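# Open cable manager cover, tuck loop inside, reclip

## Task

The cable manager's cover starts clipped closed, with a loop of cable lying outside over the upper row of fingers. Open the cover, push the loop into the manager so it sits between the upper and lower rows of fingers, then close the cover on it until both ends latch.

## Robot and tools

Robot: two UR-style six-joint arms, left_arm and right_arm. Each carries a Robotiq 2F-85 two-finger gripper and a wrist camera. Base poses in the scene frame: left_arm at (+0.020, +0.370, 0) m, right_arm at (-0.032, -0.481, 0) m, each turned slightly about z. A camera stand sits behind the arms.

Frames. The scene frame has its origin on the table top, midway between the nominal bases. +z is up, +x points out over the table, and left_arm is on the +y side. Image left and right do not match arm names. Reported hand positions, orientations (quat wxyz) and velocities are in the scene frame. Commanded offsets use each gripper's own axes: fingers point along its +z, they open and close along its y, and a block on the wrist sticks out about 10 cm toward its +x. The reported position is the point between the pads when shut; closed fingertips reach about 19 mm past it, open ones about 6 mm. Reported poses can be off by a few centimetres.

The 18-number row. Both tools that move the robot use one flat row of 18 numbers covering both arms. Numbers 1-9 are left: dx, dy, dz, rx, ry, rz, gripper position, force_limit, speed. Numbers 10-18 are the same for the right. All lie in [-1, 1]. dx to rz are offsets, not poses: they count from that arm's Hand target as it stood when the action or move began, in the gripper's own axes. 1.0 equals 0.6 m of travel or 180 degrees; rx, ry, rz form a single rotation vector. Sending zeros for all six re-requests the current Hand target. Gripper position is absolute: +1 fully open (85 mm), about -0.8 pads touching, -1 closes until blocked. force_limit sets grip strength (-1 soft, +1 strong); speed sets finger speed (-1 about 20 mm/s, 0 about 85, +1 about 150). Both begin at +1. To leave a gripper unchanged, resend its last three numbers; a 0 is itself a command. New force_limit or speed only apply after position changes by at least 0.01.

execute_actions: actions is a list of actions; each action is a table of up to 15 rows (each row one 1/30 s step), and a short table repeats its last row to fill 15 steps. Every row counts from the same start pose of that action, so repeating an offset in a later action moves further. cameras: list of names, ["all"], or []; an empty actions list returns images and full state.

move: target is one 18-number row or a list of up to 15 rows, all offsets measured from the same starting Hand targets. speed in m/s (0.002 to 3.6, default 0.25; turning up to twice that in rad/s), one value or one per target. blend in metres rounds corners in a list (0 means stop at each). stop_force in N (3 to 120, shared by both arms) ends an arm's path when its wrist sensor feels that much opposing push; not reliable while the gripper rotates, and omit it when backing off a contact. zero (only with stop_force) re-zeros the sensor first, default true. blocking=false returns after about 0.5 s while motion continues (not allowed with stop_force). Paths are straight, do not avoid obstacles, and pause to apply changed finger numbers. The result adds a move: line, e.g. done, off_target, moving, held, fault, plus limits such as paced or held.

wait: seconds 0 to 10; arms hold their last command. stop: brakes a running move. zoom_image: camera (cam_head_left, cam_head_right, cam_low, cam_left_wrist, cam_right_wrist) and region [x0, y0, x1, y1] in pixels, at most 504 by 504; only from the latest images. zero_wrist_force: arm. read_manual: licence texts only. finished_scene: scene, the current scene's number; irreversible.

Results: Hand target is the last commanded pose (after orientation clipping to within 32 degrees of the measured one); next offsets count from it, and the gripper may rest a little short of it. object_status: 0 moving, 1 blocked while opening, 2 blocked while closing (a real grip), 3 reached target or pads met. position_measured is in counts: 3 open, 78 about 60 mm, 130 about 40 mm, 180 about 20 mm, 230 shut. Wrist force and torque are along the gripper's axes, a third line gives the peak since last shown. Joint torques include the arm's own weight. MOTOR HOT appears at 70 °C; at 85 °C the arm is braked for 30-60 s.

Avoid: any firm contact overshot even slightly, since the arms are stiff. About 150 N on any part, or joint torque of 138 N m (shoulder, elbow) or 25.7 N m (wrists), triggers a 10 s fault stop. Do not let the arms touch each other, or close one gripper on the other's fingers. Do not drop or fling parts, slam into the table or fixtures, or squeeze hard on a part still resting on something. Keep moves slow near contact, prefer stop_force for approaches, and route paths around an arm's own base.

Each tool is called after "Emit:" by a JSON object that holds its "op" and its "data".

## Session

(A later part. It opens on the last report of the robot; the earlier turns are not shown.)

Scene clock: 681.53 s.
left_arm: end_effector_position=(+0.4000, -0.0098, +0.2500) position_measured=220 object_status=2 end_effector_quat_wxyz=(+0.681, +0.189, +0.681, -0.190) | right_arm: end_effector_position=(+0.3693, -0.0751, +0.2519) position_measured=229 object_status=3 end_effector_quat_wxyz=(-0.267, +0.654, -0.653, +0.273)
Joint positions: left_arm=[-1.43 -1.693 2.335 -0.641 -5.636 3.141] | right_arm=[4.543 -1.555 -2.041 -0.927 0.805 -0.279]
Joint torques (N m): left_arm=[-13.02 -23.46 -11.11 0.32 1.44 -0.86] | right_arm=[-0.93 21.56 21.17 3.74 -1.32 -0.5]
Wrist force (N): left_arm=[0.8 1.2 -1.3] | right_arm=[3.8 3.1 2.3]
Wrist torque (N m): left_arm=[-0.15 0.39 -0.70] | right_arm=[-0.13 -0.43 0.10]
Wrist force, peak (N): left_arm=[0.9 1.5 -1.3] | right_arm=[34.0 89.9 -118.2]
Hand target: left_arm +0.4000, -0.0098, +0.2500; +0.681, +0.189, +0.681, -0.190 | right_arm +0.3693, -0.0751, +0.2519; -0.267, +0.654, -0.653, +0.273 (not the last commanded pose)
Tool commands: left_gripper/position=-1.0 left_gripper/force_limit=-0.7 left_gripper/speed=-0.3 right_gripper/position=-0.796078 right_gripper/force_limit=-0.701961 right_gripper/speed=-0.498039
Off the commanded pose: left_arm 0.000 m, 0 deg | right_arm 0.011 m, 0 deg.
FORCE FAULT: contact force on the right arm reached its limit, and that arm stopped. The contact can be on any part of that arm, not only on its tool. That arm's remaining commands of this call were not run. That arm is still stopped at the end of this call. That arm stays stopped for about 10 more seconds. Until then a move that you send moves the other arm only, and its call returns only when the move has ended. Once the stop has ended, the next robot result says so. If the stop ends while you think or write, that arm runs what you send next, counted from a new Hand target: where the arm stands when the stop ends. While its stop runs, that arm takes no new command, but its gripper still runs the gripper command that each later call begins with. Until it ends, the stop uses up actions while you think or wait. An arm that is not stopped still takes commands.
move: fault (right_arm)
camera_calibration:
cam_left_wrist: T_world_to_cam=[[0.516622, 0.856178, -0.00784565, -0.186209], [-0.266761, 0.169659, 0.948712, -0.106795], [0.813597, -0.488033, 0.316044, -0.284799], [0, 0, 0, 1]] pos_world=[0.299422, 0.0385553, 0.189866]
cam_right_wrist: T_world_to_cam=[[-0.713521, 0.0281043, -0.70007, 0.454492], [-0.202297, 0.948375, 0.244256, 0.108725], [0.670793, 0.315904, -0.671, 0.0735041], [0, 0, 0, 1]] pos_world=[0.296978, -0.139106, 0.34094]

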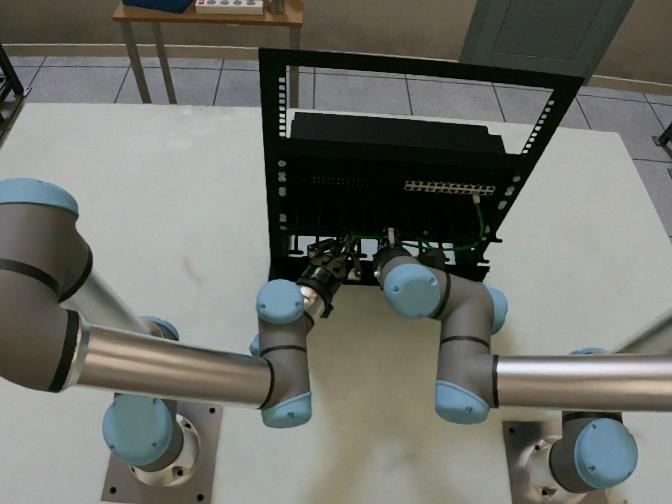

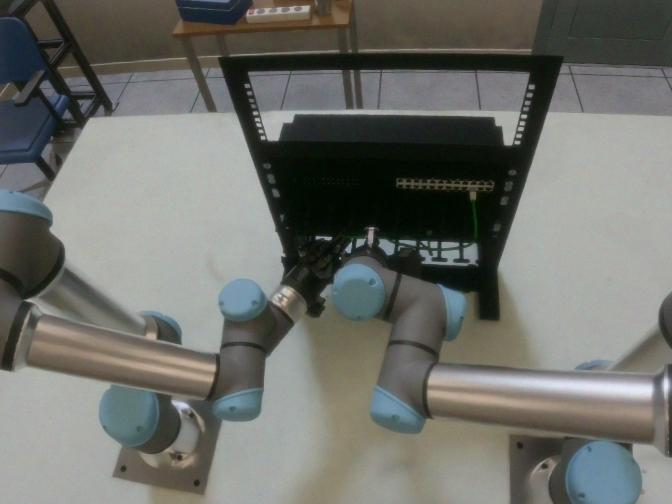

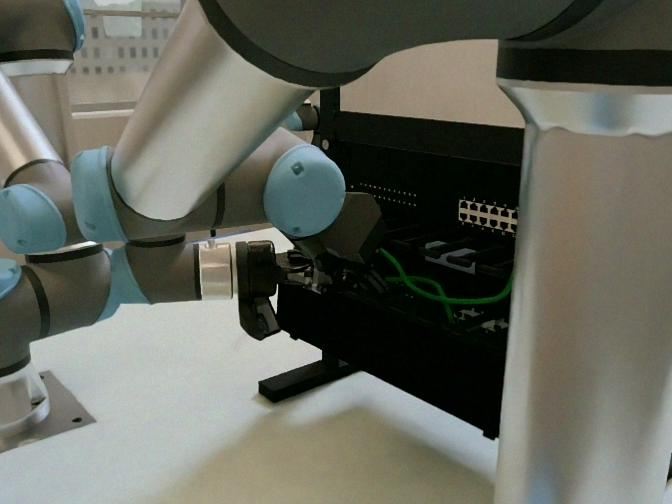

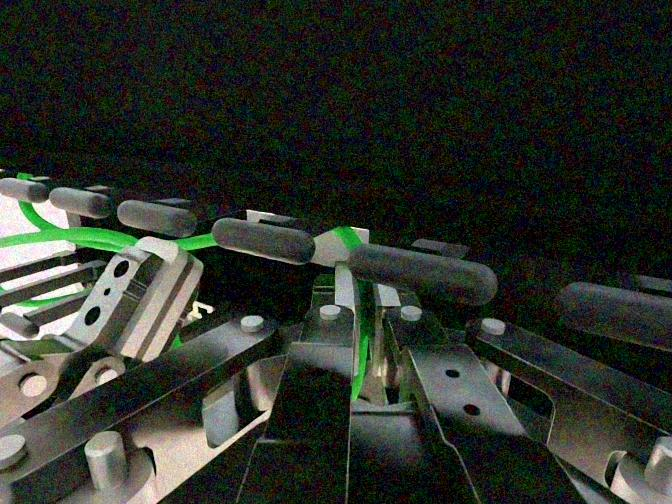

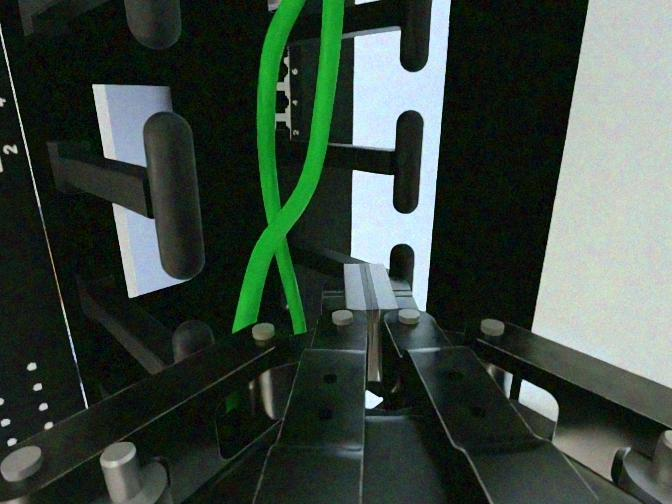

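Emit:
{"op": "wait", "data": {"seconds": 9.5}}

Emit:
{"op": "move", "data": {"target": [0,0,0,0,0,0,-0.62,-0.7,-0.3, 0,0,0,0,0,0,-0.8,-0.7,-0.5]}}

Emit:
{"op": "move", "data": {"target": [0,0,-0.13,0,0,0,-0.62,-0.7,-0.3, 0,0,0,0,0,0,-0.8,-0.7,-0.5], "speed": 0.12, "cameras": ["all"]}}

Emit:
{"op": "zoom_image", "data": {"camera": "cam_low", "region": [250, 150, 530, 350]}}

Scene clock: 700.03 s.
left_arm: end_effector_position=(+0.4000, -0.0098, +0.2500) position_measured=220 object_status=2 end_effector_quat_wxyz=(+0.681, +0.189, +0.681, -0.190) | right_arm: end_effector_position=(+0.3693, -0.0751, +0.2519) position_measured=229 object_status=3 end_effector_quat_wxyz=(-0.267, +0.654, -0.653, +0.273)
Joint positions: left_arm=[-1.43 -1.693 2.335 -0.641 -5.636 3.141] | right_arm=[4.543 -1.555 -2.041 -0.927 0.805 -0.279]
Joint torques (N m): left_arm=[-13.09 -22.95 -25.23 -0.37 1.54 -1.08] | right_arm=[-0.81 22.18 22.01 3.74 -1.37 -0.61]
Wrist force (N): left_arm=[1.0 1.4 -1.4] | right_arm=[3.4 2.2 2.9]
Wrist torque (N m): left_arm=[-0.12 0.36 -0.69] | right_arm=[-0.27 -0.36 0.10]
Wrist force, peak (N): left_arm=[1.2 1.5 -1.4] | right_arm=[3.6 2.2 3.2]
Hand target: left_arm +0.4000, -0.0098, +0.2500; +0.681, +0.189, +0.681, -0.190 | right_arm +0.3693, -0.0751, +0.2519; -0.267, +0.654, -0.653, +0.273 (not the last commanded pose)
Tool commands: left_gripper/position=-1.0 left_gripper/force_limit=-0.7 left_gripper/speed=-0.3 right_gripper/position=-0.796078 right_gripper/force_limit=-0.701961 right_gripper/speed=-0.498039
Off the commanded pose: left_arm 0.000 m, 0 deg | right_arm 0.011 m, 0 deg.
FORCE FAULT, CONTINUED: the right arm's stop, for the force fault that an earlier result reported, is over. The rest of the stop counts as 20 of the actions that you can send in this scene. That arm's target is now where it stood when the stop ended, not its last command. That arm accepts commands again.
wait: 9.50 s; at rest from the start

Scene clock: 700.53 s.
left_arm: end_effector_position=(+0.4000, -0.0098, +0.2500) position_measured=207 object_status=3 end_effector_quat_wxyz=(+0.681, +0.189, +0.681, -0.190) | right_arm: end_effector_position=(+0.3693, -0.0751, +0.2519) position_measured=229 object_status=3 end_effector_quat_wxyz=(-0.267, +0.654, -0.653, +0.273)
Joint positions: left_arm=[-1.43 -1.693 2.335 -0.641 -5.636 3.141] | right_arm=[4.543 -1.555 -2.041 -0.927 0.805 -0.279]
Joint torques (N m): left_arm=[-12.72 -24.2 -26 -0.45 1.18 -1.08] | right_arm=[0.11 21.44 21.63 3.25 -1.41 -0.03]
Wrist force (N): left_arm=[1.9 1.1 -0.5] | right_arm=[2.3 1.6 3.4]
Wrist torque (N m): left_arm=[-0.15 0.41 -0.67] | right_arm=[-0.30 -0.30 0.09]
Wrist force, peak (N): left_arm=[2.0 1.1 -0.9] | right_arm=[3.5 2.1 2.9]
Hand target: left_arm +0.4000, -0.0098, +0.2500; +0.681, +0.189, +0.681, -0.190 | right_arm +0.3693, -0.0751, +0.2519; -0.267, +0.654, -0.653, +0.273
Off the commanded pose: left_arm 0.000 m, 0 deg | right_arm 0.000 m, 0 deg.
move: done

Scene clock: 701.67 s.
left_arm: end_effector_position=(+0.3332, +0.0304, +0.2500) position_measured=207 object_status=3 end_effector_quat_wxyz=(+0.681, +0.189, +0.681, -0.190) | right_arm: end_effector_position=(+0.3693, -0.0751, +0.2519) position_measured=229 object_status=3 end_effector_quat_wxyz=(-0.267, +0.654, -0.653, +0.273)
Joint positions: left_arm=[-1.74 -1.923 2.494 -0.57 -5.945 3.141] | right_arm=[4.543 -1.555 -2.041 -0.927 0.805 -0.279]
Joint torques (N m): left_arm=[-9.96 -8.79 -21.51 -2.7 -1.33 -1.21] | right_arm=[0.24 21.88 21.73 3.3 -1.28 -0.18]
Wrist force (N): left_arm=[1.0 -0.1 -0.4] | right_arm=[1.9 1.4 3.8]
Wrist torque (N m): left_arm=[-0.15 0.44 -0.58] | right_arm=[-0.35 -0.26 0.07]
Wrist force, peak (N): left_arm=[2.6 1.5 0.6] | right_arm=[2.5 1.5 4.1]
Hand target: left_arm +0.3332, +0.0305, +0.2500; +0.681, +0.189, +0.681, -0.190 | right_arm +0.3693, -0.0751, +0.2519; -0.267, +0.654, -0.653, +0.273
Off the commanded pose: left_arm 0.000 m, 0 deg | right_arm 0.000 m, 0 deg.
move: done
camera_calibration:
cam_left_wrist: T_world_to_cam=[[0.516733, 0.856111, -0.00780037, -0.186145], [-0.266694, 0.169616, 0.948739, -0.131452], [0.813549, -0.488164, 0.315965, -0.210795], [0, 0, 0, 1]] pos_world=[0.232622, 0.0787551, 0.189865]
cam_right_wrist: T_world_to_cam=[[-0.713521, 0.0281043, -0.70007, 0.454492], [-0.202297, 0.948375, 0.244256, 0.108725], [0.670793, 0.315904, -0.671, 0.0735041], [0, 0, 0, 1]] pos_world=[0.296978, -0.139106, 0.34094]

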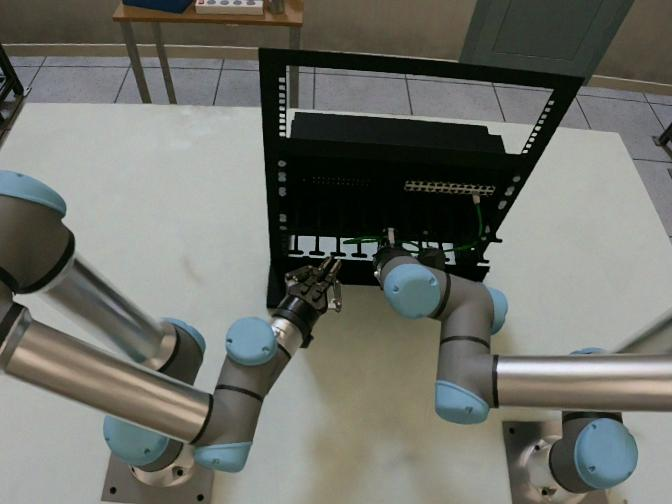

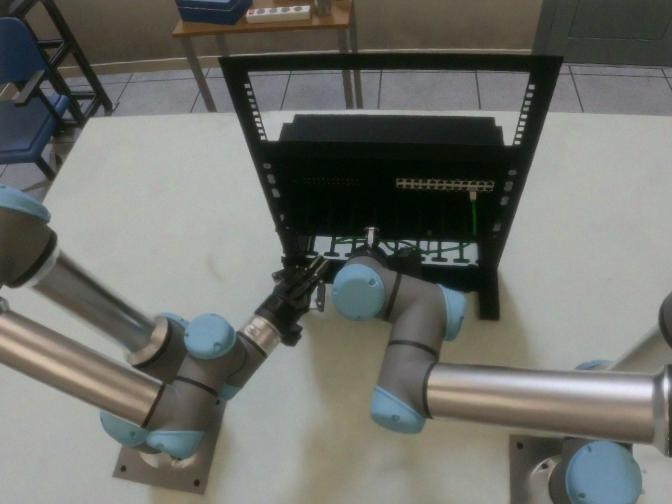

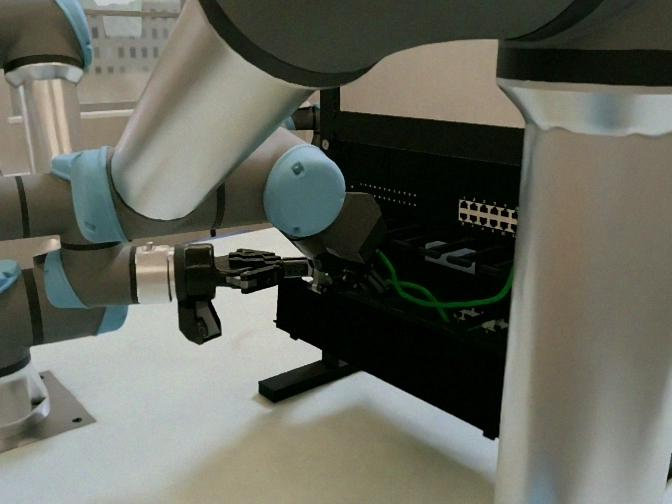

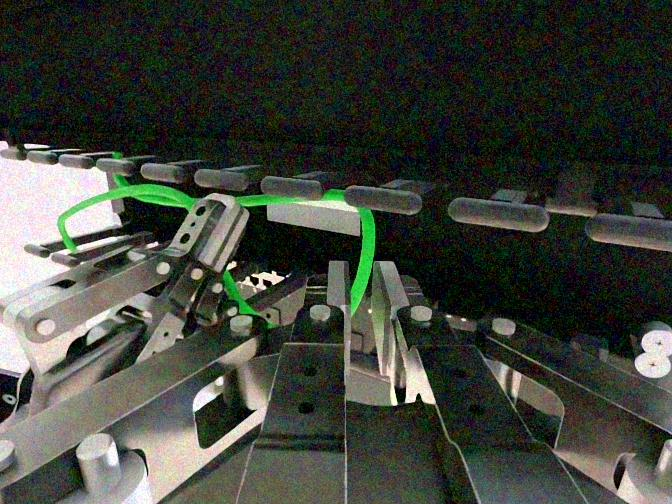

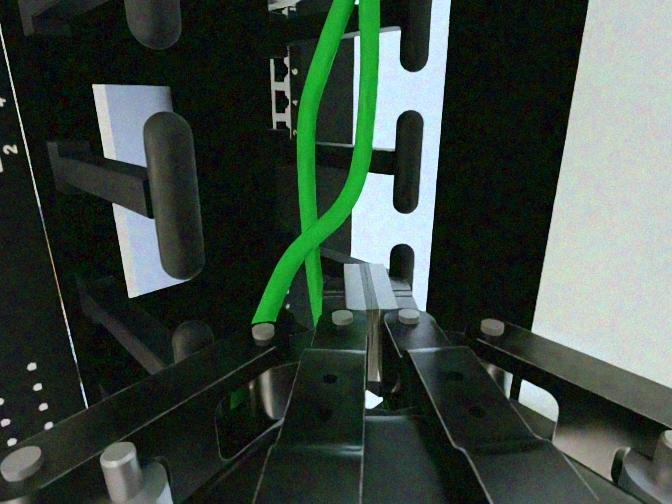

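Scaled by 1.800.

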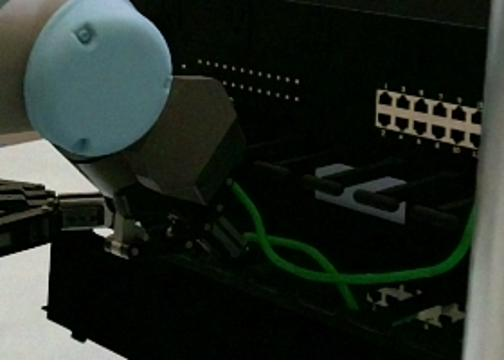

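Emit:
{"op": "move", "data": {"target": [0,0,0,0,0,0,-1,-0.7,-0.3, 0,0,0,0,0,0,-0.8,-0.7,-0.5]}}

Emit:
{"op": "move", "data": {"target": [0,0.025,0.1385,0,0,0,-1,-0.7,-0.3, 0,0,0,0,0,0,-0.8,-0.7,-0.5], "speed": 0.06, "stop_force": 25}}

Emit:
{"op": "move", "data": {"target": [[0,0,0,0,0,0,-1,-0.7,-0.3, 0,0,-0.14,0,0,0,-0.8,-0.7,-0.5],[0,0,0,0,0,0,-1,-0.7,-0.3, 0,-0.1,-0.25,-0.1667,0,0,-0.8,-0.7,-0.5]], "speed": 0.12, "cameras": ["all"]}}

Emit:
{"op": "zoom_image", "data": {"camera": "cam_low", "region": [250, 150, 530, 350]}}

Scene clock: 727.27 s.
left_arm: end_effector_position=(+0.3332, +0.0305, +0.2500) position_measured=232 object_status=3 end_effector_quat_wxyz=(+0.681, +0.189, +0.681, -0.190) | right_arm: end_effector_position=(+0.3693, -0.0751, +0.2519) position_measured=229 object_status=3 end_effector_quat_wxyz=(-0.267, +0.654, -0.653, +0.273)
Joint positions: left_arm=[-1.74 -1.923 2.494 -0.57 -5.946 3.141] | right_arm=[4.543 -1.555 -2.041 -0.927 0.805 -0.279]
Joint torques (N m): left_arm=[-10.59 -14.5 -9.46 -2.79 -1.53 0.53] | right_arm=[0.75 21.54 21.64 3.18 -1.36 -0.07]
Wrist force (N): left_arm=[1.2 -0.1 -0.3] | right_arm=[1.8 1.8 3.9]
Wrist torque (N m): left_arm=[-0.15 0.42 -0.58] | right_arm=[-0.29 -0.25 0.07]
Wrist force, peak (N): left_arm=[1.3 0.0 -0.5] | right_arm=[2.0 1.6 4.0]
Hand target: left_arm +0.3332, +0.0305, +0.2500; +0.681, +0.189, +0.681, -0.190 | right_arm +0.3693, -0.0751, +0.2519; -0.267, +0.654, -0.653, +0.273
Off the commanded pose: left_arm 0.000 m, 0 deg | right_arm 0.000 m, 0 deg.
move: done

Scene clock: 729.50 s.
left_arm: end_effector_position=(+0.4122, +0.0005, +0.2500) position_measured=232 object_status=3 end_effector_quat_wxyz=(+0.681, +0.189, +0.681, -0.190) | right_arm: end_effector_position=(+0.3693, -0.0751, +0.2519) position_measured=229 object_status=3 end_effector_quat_wxyz=(-0.267, +0.654, -0.653, +0.273)
Joint positions: left_arm=[-1.379 -1.698 2.339 -0.641 -5.585 3.141] | right_arm=[4.543 -1.555 -2.041 -0.927 0.805 -0.279]
Joint torques (N m): left_arm=[-14.7 -25.62 -11.04 0.68 1.39 1.03] | right_arm=[0.86 21.28 22.27 3.24 -1.59 -0.17]
Wrist force (N): left_arm=[1.1 -0.1 -0.2] | right_arm=[2.1 0.3 4.7]
Wrist torque (N m): left_arm=[-0.13 0.43 -0.59] | right_arm=[-0.41 -0.26 0.09]
Wrist force, peak (N): left_arm=[1.6 0.7 -1.0] | right_arm=[2.3 0.3 4.8]
Hand target: left_arm +0.4121, +0.0004, +0.2500; +0.681, +0.189, +0.681, -0.190 | right_arm +0.3693, -0.0751, +0.2519; -0.267, +0.654, -0.653, +0.273
Off the commanded pose: left_arm 0.000 m, 0 deg | right_arm 0.000 m, 0 deg.
move: done

Scene clock: 733.17 s.
left_arm: end_effector_position=(+0.4121, +0.0004, +0.2500) position_measured=232 object_status=3 end_effector_quat_wxyz=(+0.681, +0.189, +0.681, -0.190) | right_arm: end_effector_position=(+0.3059, -0.0739, +0.4004) position_measured=229 object_status=3 end_effector_quat_wxyz=(-0.089, +0.701, -0.702, +0.094)
Joint positions: left_arm=[-1.379 -1.698 2.339 -0.641 -5.585 3.141] | right_arm=[4.434 -1.535 -1.468 -1.635 1.321 -0.319]
Joint torques (N m): left_arm=[-14.54 -24.56 -10.34 0.56 1.36 0.06] | right_arm=[1.36 34.27 22.29 3.05 -1.26 0.77]
Wrist force (N): left_arm=[1.1 0.0 -0.3] | right_arm=[2.5 -0.4 4.2]
Wrist torque (N m): left_arm=[-0.12 0.43 -0.59] | right_arm=[-0.50 -0.28 0.17]
Wrist force, peak (N): left_arm=[1.4 0.0 -0.5] | right_arm=[2.3 0.6 6.5]
Hand target: left_arm +0.4121, +0.0004, +0.2500; +0.681, +0.189, +0.681, -0.190 | right_arm +0.3059, -0.0740, +0.4005; -0.089, +0.701, -0.702, +0.094
Off the commanded pose: left_arm 0.000 m, 0 deg | right_arm 0.000 m, 0 deg.
move: done
camera_calibration:
cam_left_wrist: T_world_to_cam=[[0.516622, 0.856178, -0.00784565, -0.201193], [-0.266761, 0.169659, 0.948712, -0.105298], [0.813597, -0.488033, 0.316044, -0.289665], [0, 0, 0, 1]] pos_world=[0.311522, 0.0487553, 0.189866]
cam_right_wrist: T_world_to_cam=[[-0.967853, 0.0318395, -0.249493, 0.410892], [-0.0494023, 0.948567, 0.312698, -0.0156702], [0.246617, 0.314971, -0.9165, 0.443205], [0, 0, 0, 1]] pos_world=[0.287607, -0.137815, 0.513613]

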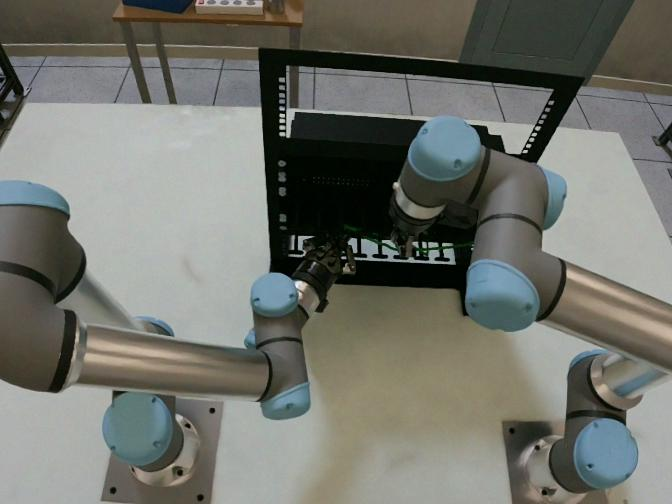

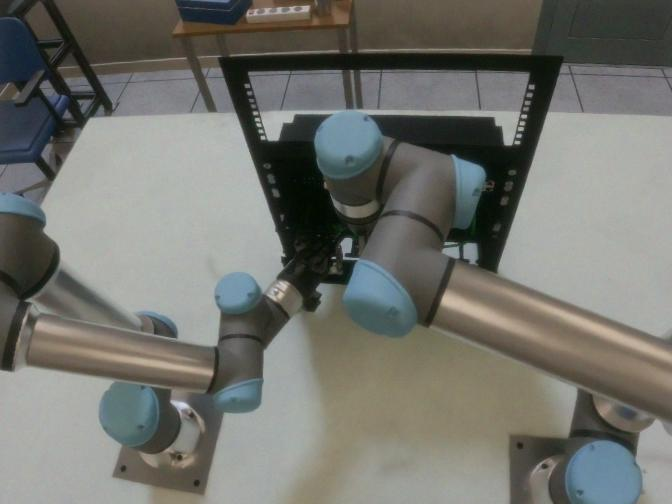

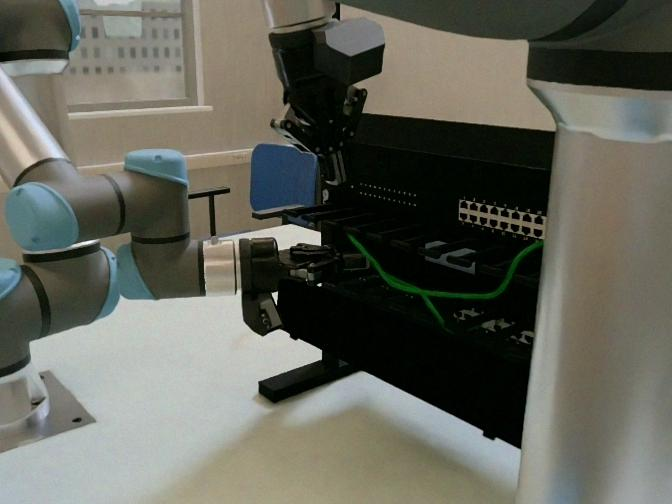

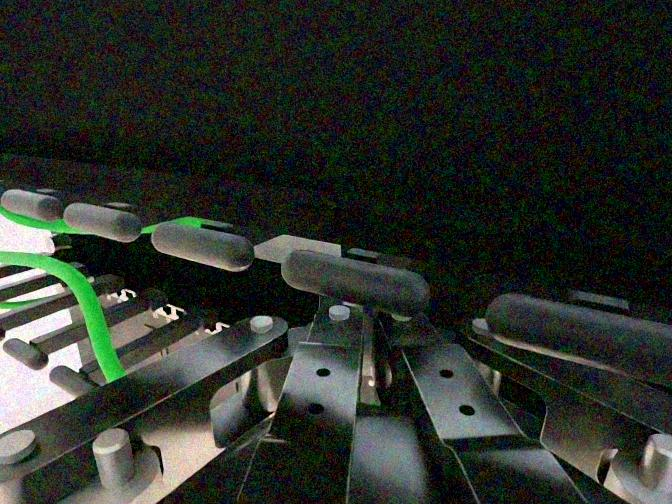

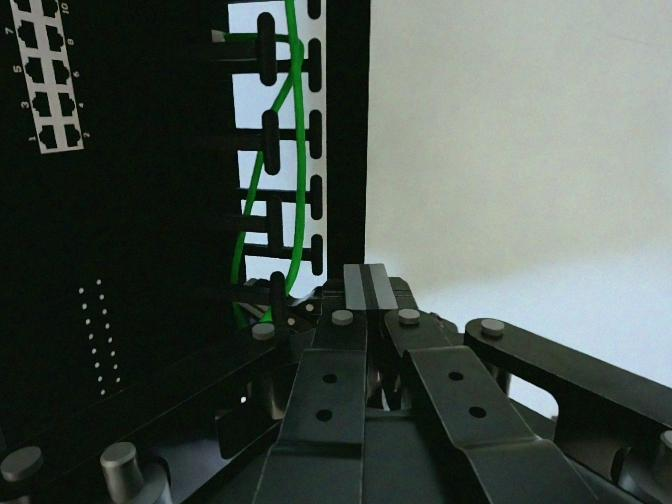

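Scaled by 1.800.

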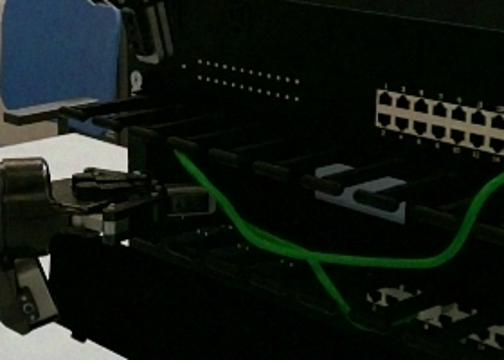

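Emit:
{"op": "move", "data": {"target": [[0,0,0,0,0,0,-1,-0.7,-0.3, 0,0,0,0,0,0,-0.8,-0.7,-0.5],[0.0,0,-0.2,0,0,0,-1,-0.7,-0.3, 0,0,0,0,0,0,-0.8,-0.7,-0.5]], "speed": 0.12, "cameras": ["all"]}}

Emit:
{"op": "zoom_image", "data": {"camera": "cam_low", "region": [250, 150, 530, 350]}}

Scene clock: 742.63 s.
left_arm: end_effector_position=(+0.3093, +0.0624, +0.2499) position_measured=232 object_status=3 end_effector_quat_wxyz=(+0.681, +0.189, +0.681, -0.190) | right_arm: end_effector_position=(+0.3059, -0.0740, +0.4005) position_measured=229 object_status=3 end_effector_quat_wxyz=(-0.089, +0.701, -0.702, +0.094)
Joint positions: left_arm=[-1.945 -2.106 2.578 -0.473 -6.151 3.141] | right_arm=[4.434 -1.535 -1.468 -1.635 1.321 -0.319]
Joint torques (N m): left_arm=[0.49 5.29 -29.73 -2.28 -0.57 0.28] | right_arm=[-1.6 33.85 28.95 2.32 2.25 -0.62]
Wrist force (N): left_arm=[1.2 -0.1 -0.4] | right_arm=[2.6 -0.3 4.0]
Wrist torque (N m): left_arm=[-0.15 0.40 -0.58] | right_arm=[-0.50 -0.29 0.18]
Wrist force, peak (N): left_arm=[1.3 -0.3 -1.5] | right_arm=[2.8 -0.3 4.2]
Hand target: left_arm +0.3093, +0.0624, +0.2500; +0.681, +0.189, +0.681, -0.190 | right_arm +0.3059, -0.0740, +0.4005; -0.089, +0.701, -0.702, +0.094
Off the commanded pose: left_arm 0.000 m, 0 deg | right_arm 0.000 m, 0 deg.
move: done
camera_calibration:
cam_left_wrist: T_world_to_cam=[[0.516802, 0.85607, -0.00777209, -0.201207], [-0.26668, 0.169606, 0.948744, -0.143162], [0.813509, -0.48824, 0.315949, -0.175678], [0, 0, 0, 1]] pos_world=[0.208722, 0.110755, 0.189765]
cam_right_wrist: T_world_to_cam=[[-0.967879, 0.031833, -0.249393, 0.410779], [-0.0494013, 0.948535, 0.312796, -0.0156666], [0.246515, 0.315069, -0.916494, 0.443392], [0, 0, 0, 1]] pos_world=[0.287507, -0.137915, 0.513712]

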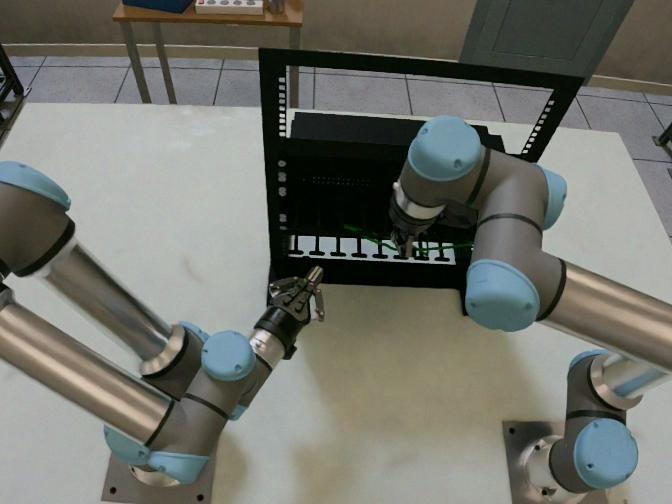

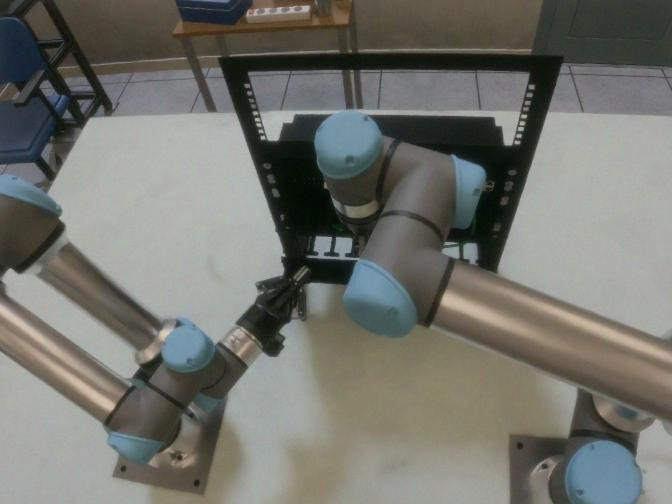

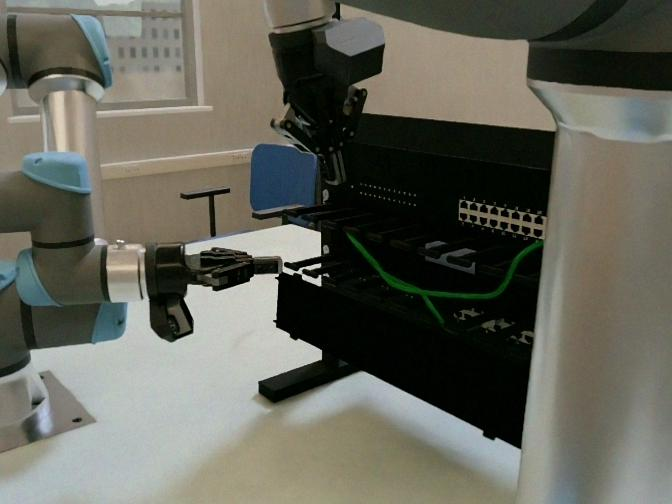

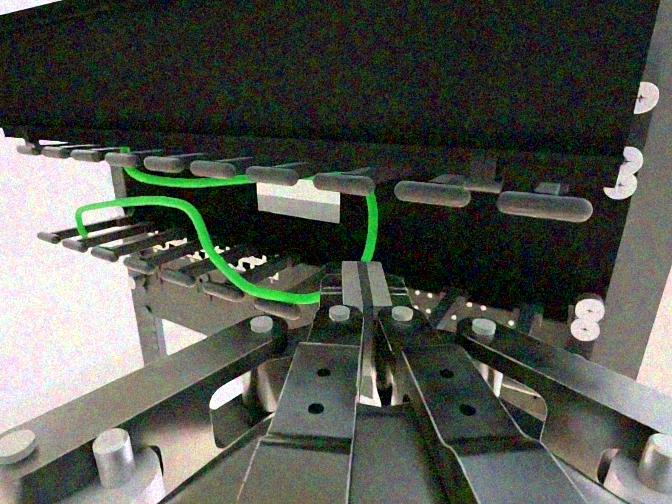

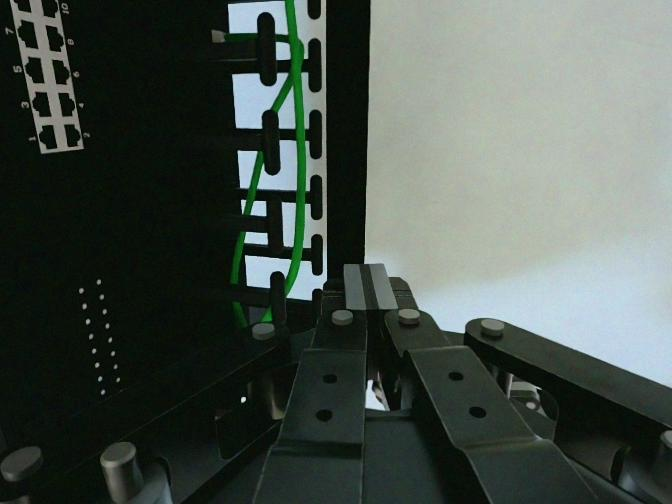

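Scaled by 1.800.

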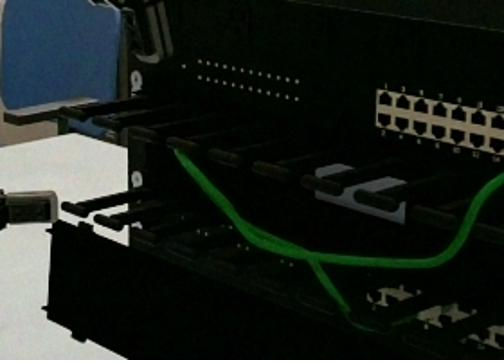

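Emit:
{"op": "move", "data": {"target": [[-0.012,-0.119,0.083,0,0,0,-1,-0.7,-0.3, 0,0,0,0,0,0,-0.8,-0.7,-0.5],[-0.008,-0.1175,0.205,0,0,0,-1,-0.7,-0.3, 0,0,0,0,0,0,-0.8,-0.7,-0.5]], "speed": 0.08, "stop_force": 20, "cameras": ["cam_right_wrist"]}}

Emit:
{"op": "move", "data": {"target": [[0,0,-0.2,0,0,0,-1,-0.7,-0.3, 0,0,0,0,0,0,-0.8,-0.7,-0.5]], "speed": 0.12, "cameras": ["cam_right_wrist","cam_low","cam_left_wrist"]}}

Emit:
{"op": "zoom_image", "data": {"camera": "cam_right_wrist", "region": [190, 0, 360, 330]}}

Emit:
{"op": "zoom_image", "data": {"camera": "cam_low", "region": [250, 150, 530, 350]}}

Scene clock: 762.73 s.
left_arm: end_effector_position=(+0.3783, -0.0615, +0.2548) position_measured=232 object_status=3 end_effector_quat_wxyz=(+0.681, +0.189, +0.681, -0.190) | right_arm: end_effector_position=(+0.3059, -0.0740, +0.4005) position_measured=229 object_status=3 end_effector_quat_wxyz=(-0.089, +0.701, -0.702, +0.094)
Joint positions: left_arm=[-1.518 -1.606 2.241 -0.635 -5.724 3.141] | right_arm=[4.434 -1.535 -1.468 -1.635 1.321 -0.319]
Joint torques (N m): left_arm=[-8.09 -25.54 -14.38 1.1 1.55 -1.21] | right_arm=[3.08 33.32 15.38 4.42 -0.24 0.76]
Wrist force (N): left_arm=[0.9 0.1 -0.4] | right_arm=[2.4 -0.4 4.1]
Wrist torque (N m): left_arm=[-0.11 0.45 -0.61] | right_arm=[-0.51 -0.27 0.18]
Wrist force, peak (N): left_arm=[1.4 1.0 -0.9] | right_arm=[2.7 -0.3 4.3]
Hand target: left_arm +0.3783, -0.0615, +0.2548; +0.681, +0.189, +0.681, -0.190 | right_arm +0.3059, -0.0740, +0.4005; -0.089, +0.701, -0.702, +0.094
Off the commanded pose: left_arm 0.000 m, 0 deg | right_arm 0.000 m, 0 deg.
move: done
camera_calibration:
cam_right_wrist: T_world_to_cam=[[-0.967879, 0.031833, -0.249393, 0.410779], [-0.0494013, 0.948535, 0.312796, -0.0156666], [0.246515, 0.315069, -0.916494, 0.443392], [0, 0, 0, 1]] pos_world=[0.287507, -0.137915, 0.513712]
Images, in order (width x height): cam_right_wrist 672x504.

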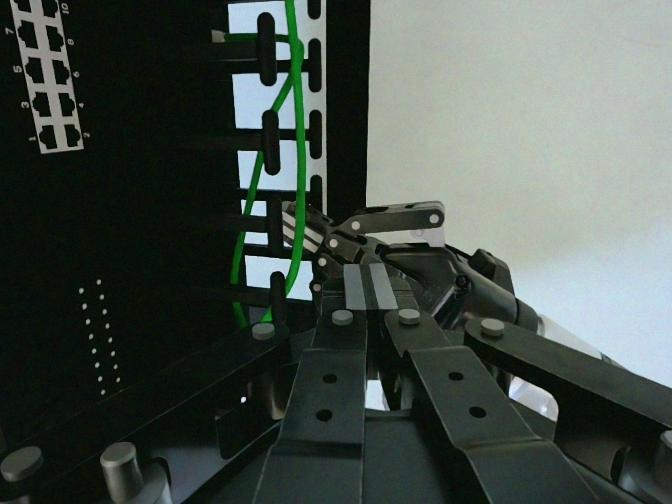

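Scene clock: 764.23 s.
left_arm: end_effector_position=(+0.2756, +0.0004, +0.2548) position_measured=232 object_status=3 end_effector_quat_wxyz=(+0.681, +0.189, +0.681, -0.190) | right_arm: end_effector_position=(+0.3059, -0.0740, +0.4005) position_measured=229 object_status=3 end_effector_quat_wxyz=(-0.089, +0.701, -0.702, +0.094)
Joint positions: left_arm=[-1.977 -1.884 2.456 -0.572 -6.182 3.141] | right_arm=[4.434 -1.535 -1.468 -1.635 1.321 -0.319]
Joint torques (N m): left_arm=[-9.57 -0.97 -27.03 -2.33 -1.73 -1.22] | right_arm=[4.62 32.67 15.14 4.58 -0.73 1.04]
Wrist force (N): left_arm=[1.2 -0.1 -0.4] | right_arm=[2.6 -0.2 4.1]
Wrist torque (N m): left_arm=[-0.16 0.43 -0.60] | right_arm=[-0.48 -0.29 0.18]
Wrist force, peak (N): left_arm=[1.3 -0.1 -1.9] | right_arm=[2.5 -0.4 4.4]
Hand target: left_arm +0.2755, +0.0004, +0.2548; +0.681, +0.189, +0.681, -0.190 | right_arm +0.3059, -0.0740, +0.4005; -0.089, +0.701, -0.702, +0.094
Off the commanded pose: left_arm 0.000 m, 0 deg | right_arm 0.000 m, 0 deg.
move: done
camera_calibration:
cam_left_wrist: T_world_to_cam=[[0.51671, 0.856126, -0.00771968, -0.130673], [-0.266815, 0.169589, 0.948709, -0.146251], [0.813524, -0.488147, 0.316055, -0.18011], [0, 0, 0, 1]] pos_world=[0.175022, 0.0487552, 0.194666]
cam_right_wrist: T_world_to_cam=[[-0.967879, 0.031833, -0.249393, 0.410779], [-0.0494013, 0.948535, 0.312796, -0.0156666], [0.246515, 0.315069, -0.916494, 0.443392], [0, 0, 0, 1]] pos_world=[0.287507, -0.137915, 0.513712]
Images, in order (width x height): cam_low 672x504, cam_left_wrist 672x504, cam_right_wrist 672x504.

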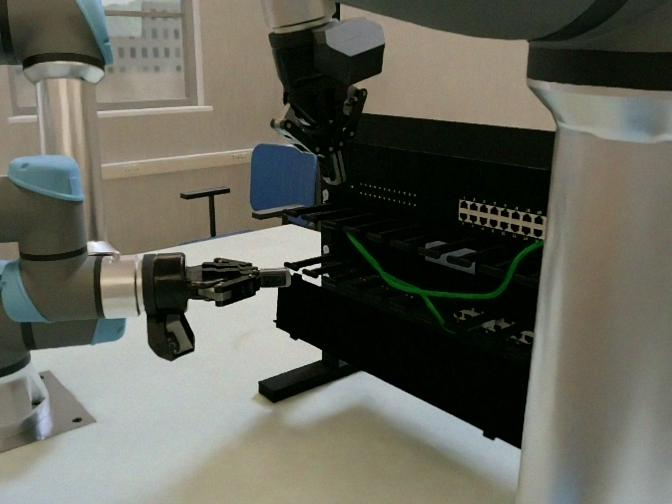

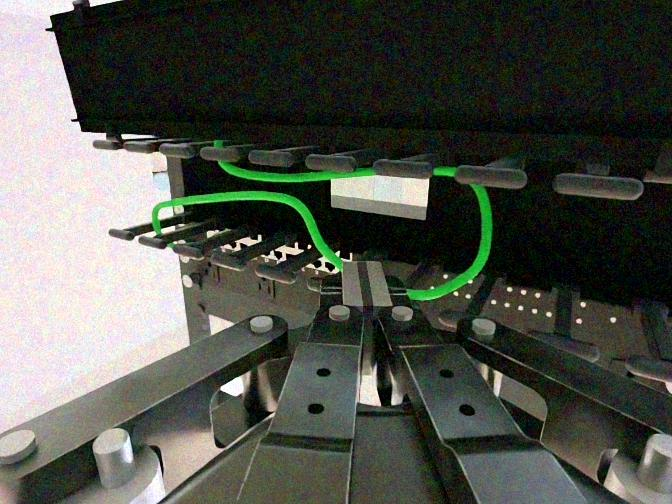

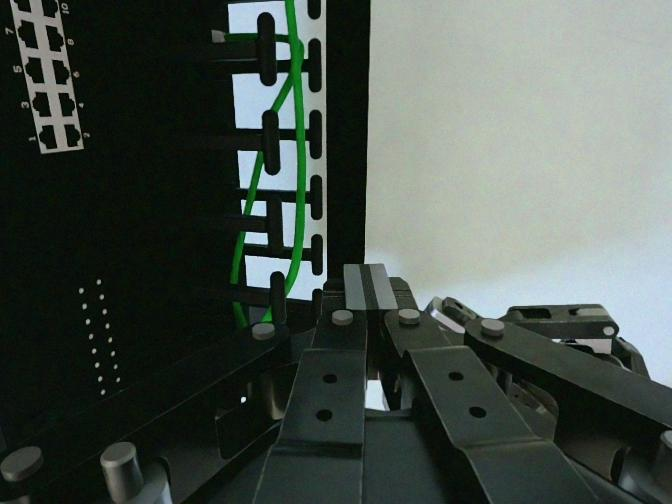

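Scaled by 1.527.

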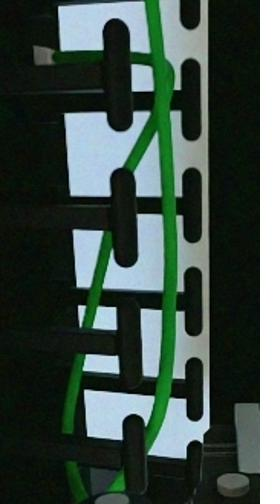

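Scaled by 1.800.

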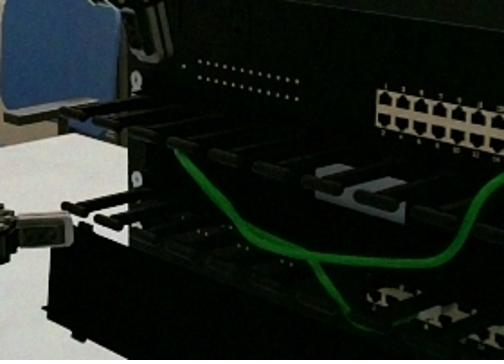

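Emit:
{"op": "move", "data": {"target": [[0.008,0.427,-0.131,0.326,0,0,-0.8,-0.7,-0.3, 0,0,0,0,0,0,-0.8,-0.7,-0.5],[0.008,0.427,-0.131,0.326,0,0,-0.8,-0.7,-0.3, 0.54,0.013,-0.031,0,0,0,-0.8,-0.7,-0.5]], "speed": 0.3, "cameras": ["all"]}}

Emit:
{"op": "zoom_image", "data": {"camera": "cam_left_wrist", "region": [250, 0, 550, 300]}}

Scene clock: 798.93 s.
left_arm: end_effector_position=(+0.2945, +0.0653, +0.2512) position_measured=229 object_status=3 end_effector_quat_wxyz=(+0.653, +0.273, +0.650, -0.275) | right_arm: end_effector_position=(+0.3059, -0.0740, +0.4005) position_measured=229 object_status=3 end_effector_quat_wxyz=(-0.089, +0.701, -0.702, +0.094)
Joint positions: left_arm=[-1.919 -2.355 2.649 -0.306 -5.87 3.152] | right_arm=[4.434 -1.535 -1.468 -1.635 1.321 -0.319]
Joint torques (N m): left_arm=[-7.26 19.07 -31.62 -2.64 2.12 0.71] | right_arm=[5.89 31.01 15.12 4.57 -2.21 1.16]
Wrist force (N): left_arm=[0.8 -0.1 -0.2] | right_arm=[2.5 -0.4 4.2]
Wrist torque (N m): left_arm=[-0.14 0.48 -0.67] | right_arm=[-0.51 -0.28 0.18]
Wrist force, peak (N): left_arm=[-0.7 6.5 -3.6] | right_arm=[2.6 -0.2 4.4]
Hand target: left_arm +0.2945, +0.0653, +0.2512; +0.653, +0.273, +0.650, -0.275 (not the last commanded pose) | right_arm +0.3059, -0.0740, +0.4005; -0.089, +0.701, -0.702, +0.094 (not the last commanded pose)
Off the commanded pose: left_arm 0.200 m, 44 deg | right_arm 0.325 m, 0 deg.
move: held (left_arm; a check stopped the path), off_target (right_arm); path passed 0 of 2 targets; limits=held
pose unreachable (left arm): on one or more control steps of this call, first in action 0 (counted from 0), this arm could not follow its commanded pose, so it was not sent that pose on those steps. It may still have moved: this result reports where it is.
cause: moving toward the commanded pose would bring two parts of the arm too close to each other (joints 3 (elbow) to 5 (wrist 2) lie between them).
camera_calibration:
cam_left_wrist: T_world_to_cam=[[0.715576, 0.698495, -0.00749238, -0.24437], [-0.218918, 0.234431, 0.947163, -0.166699], [0.663345, -0.676127, 0.320666, -0.107339], [0, 0, 0, 1]] pos_world=[0.209575, 0.137195, 0.190481]
cam_right_wrist: T_world_to_cam=[[-0.967879, 0.031833, -0.249393, 0.410779], [-0.0494013, 0.948535, 0.312796, -0.0156666], [0.246515, 0.315069, -0.916494, 0.443392], [0, 0, 0, 1]] pos_world=[0.287507, -0.137915, 0.513712]

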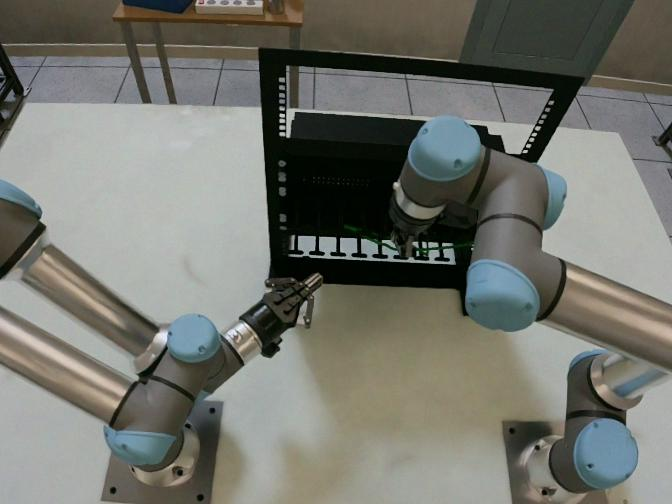

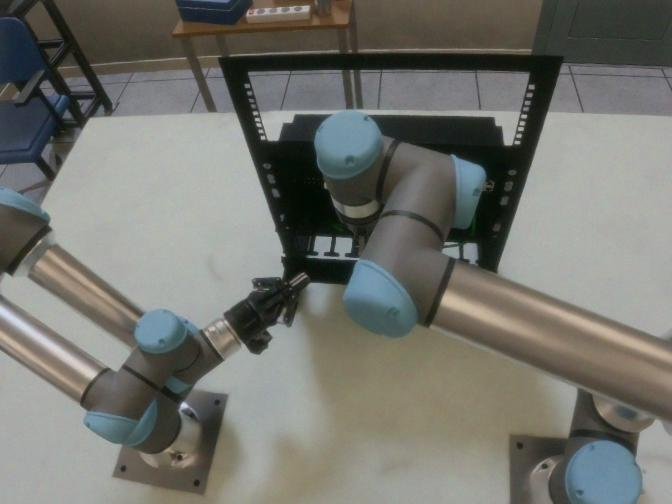

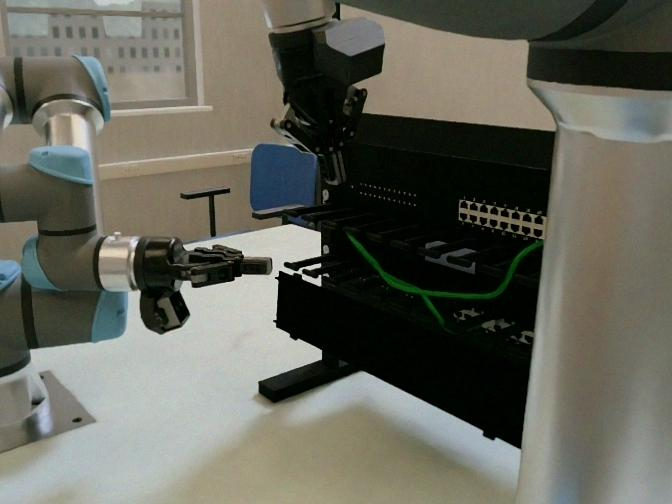

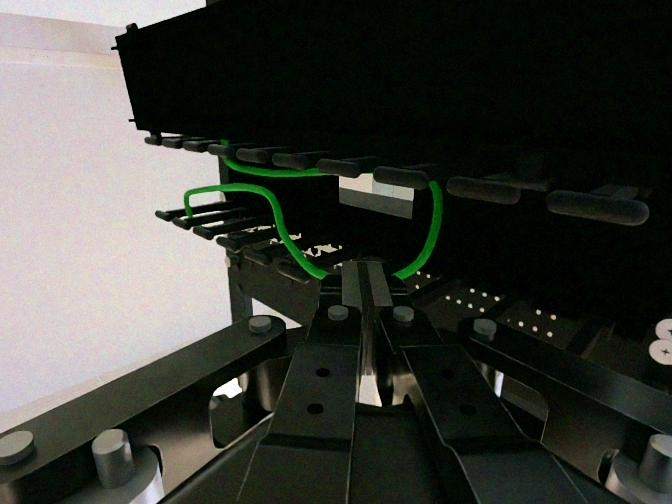

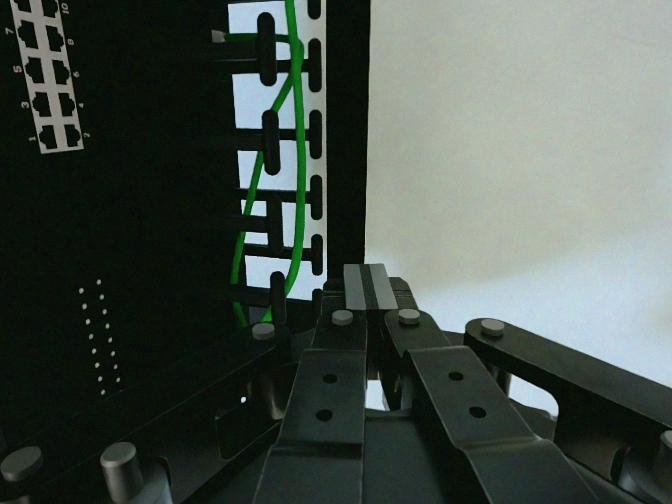

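Scaled by 1.680.

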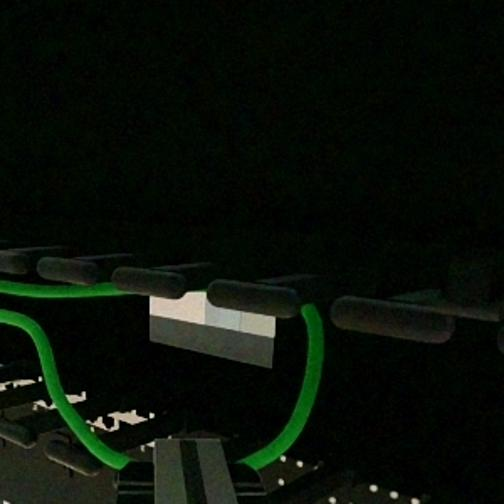

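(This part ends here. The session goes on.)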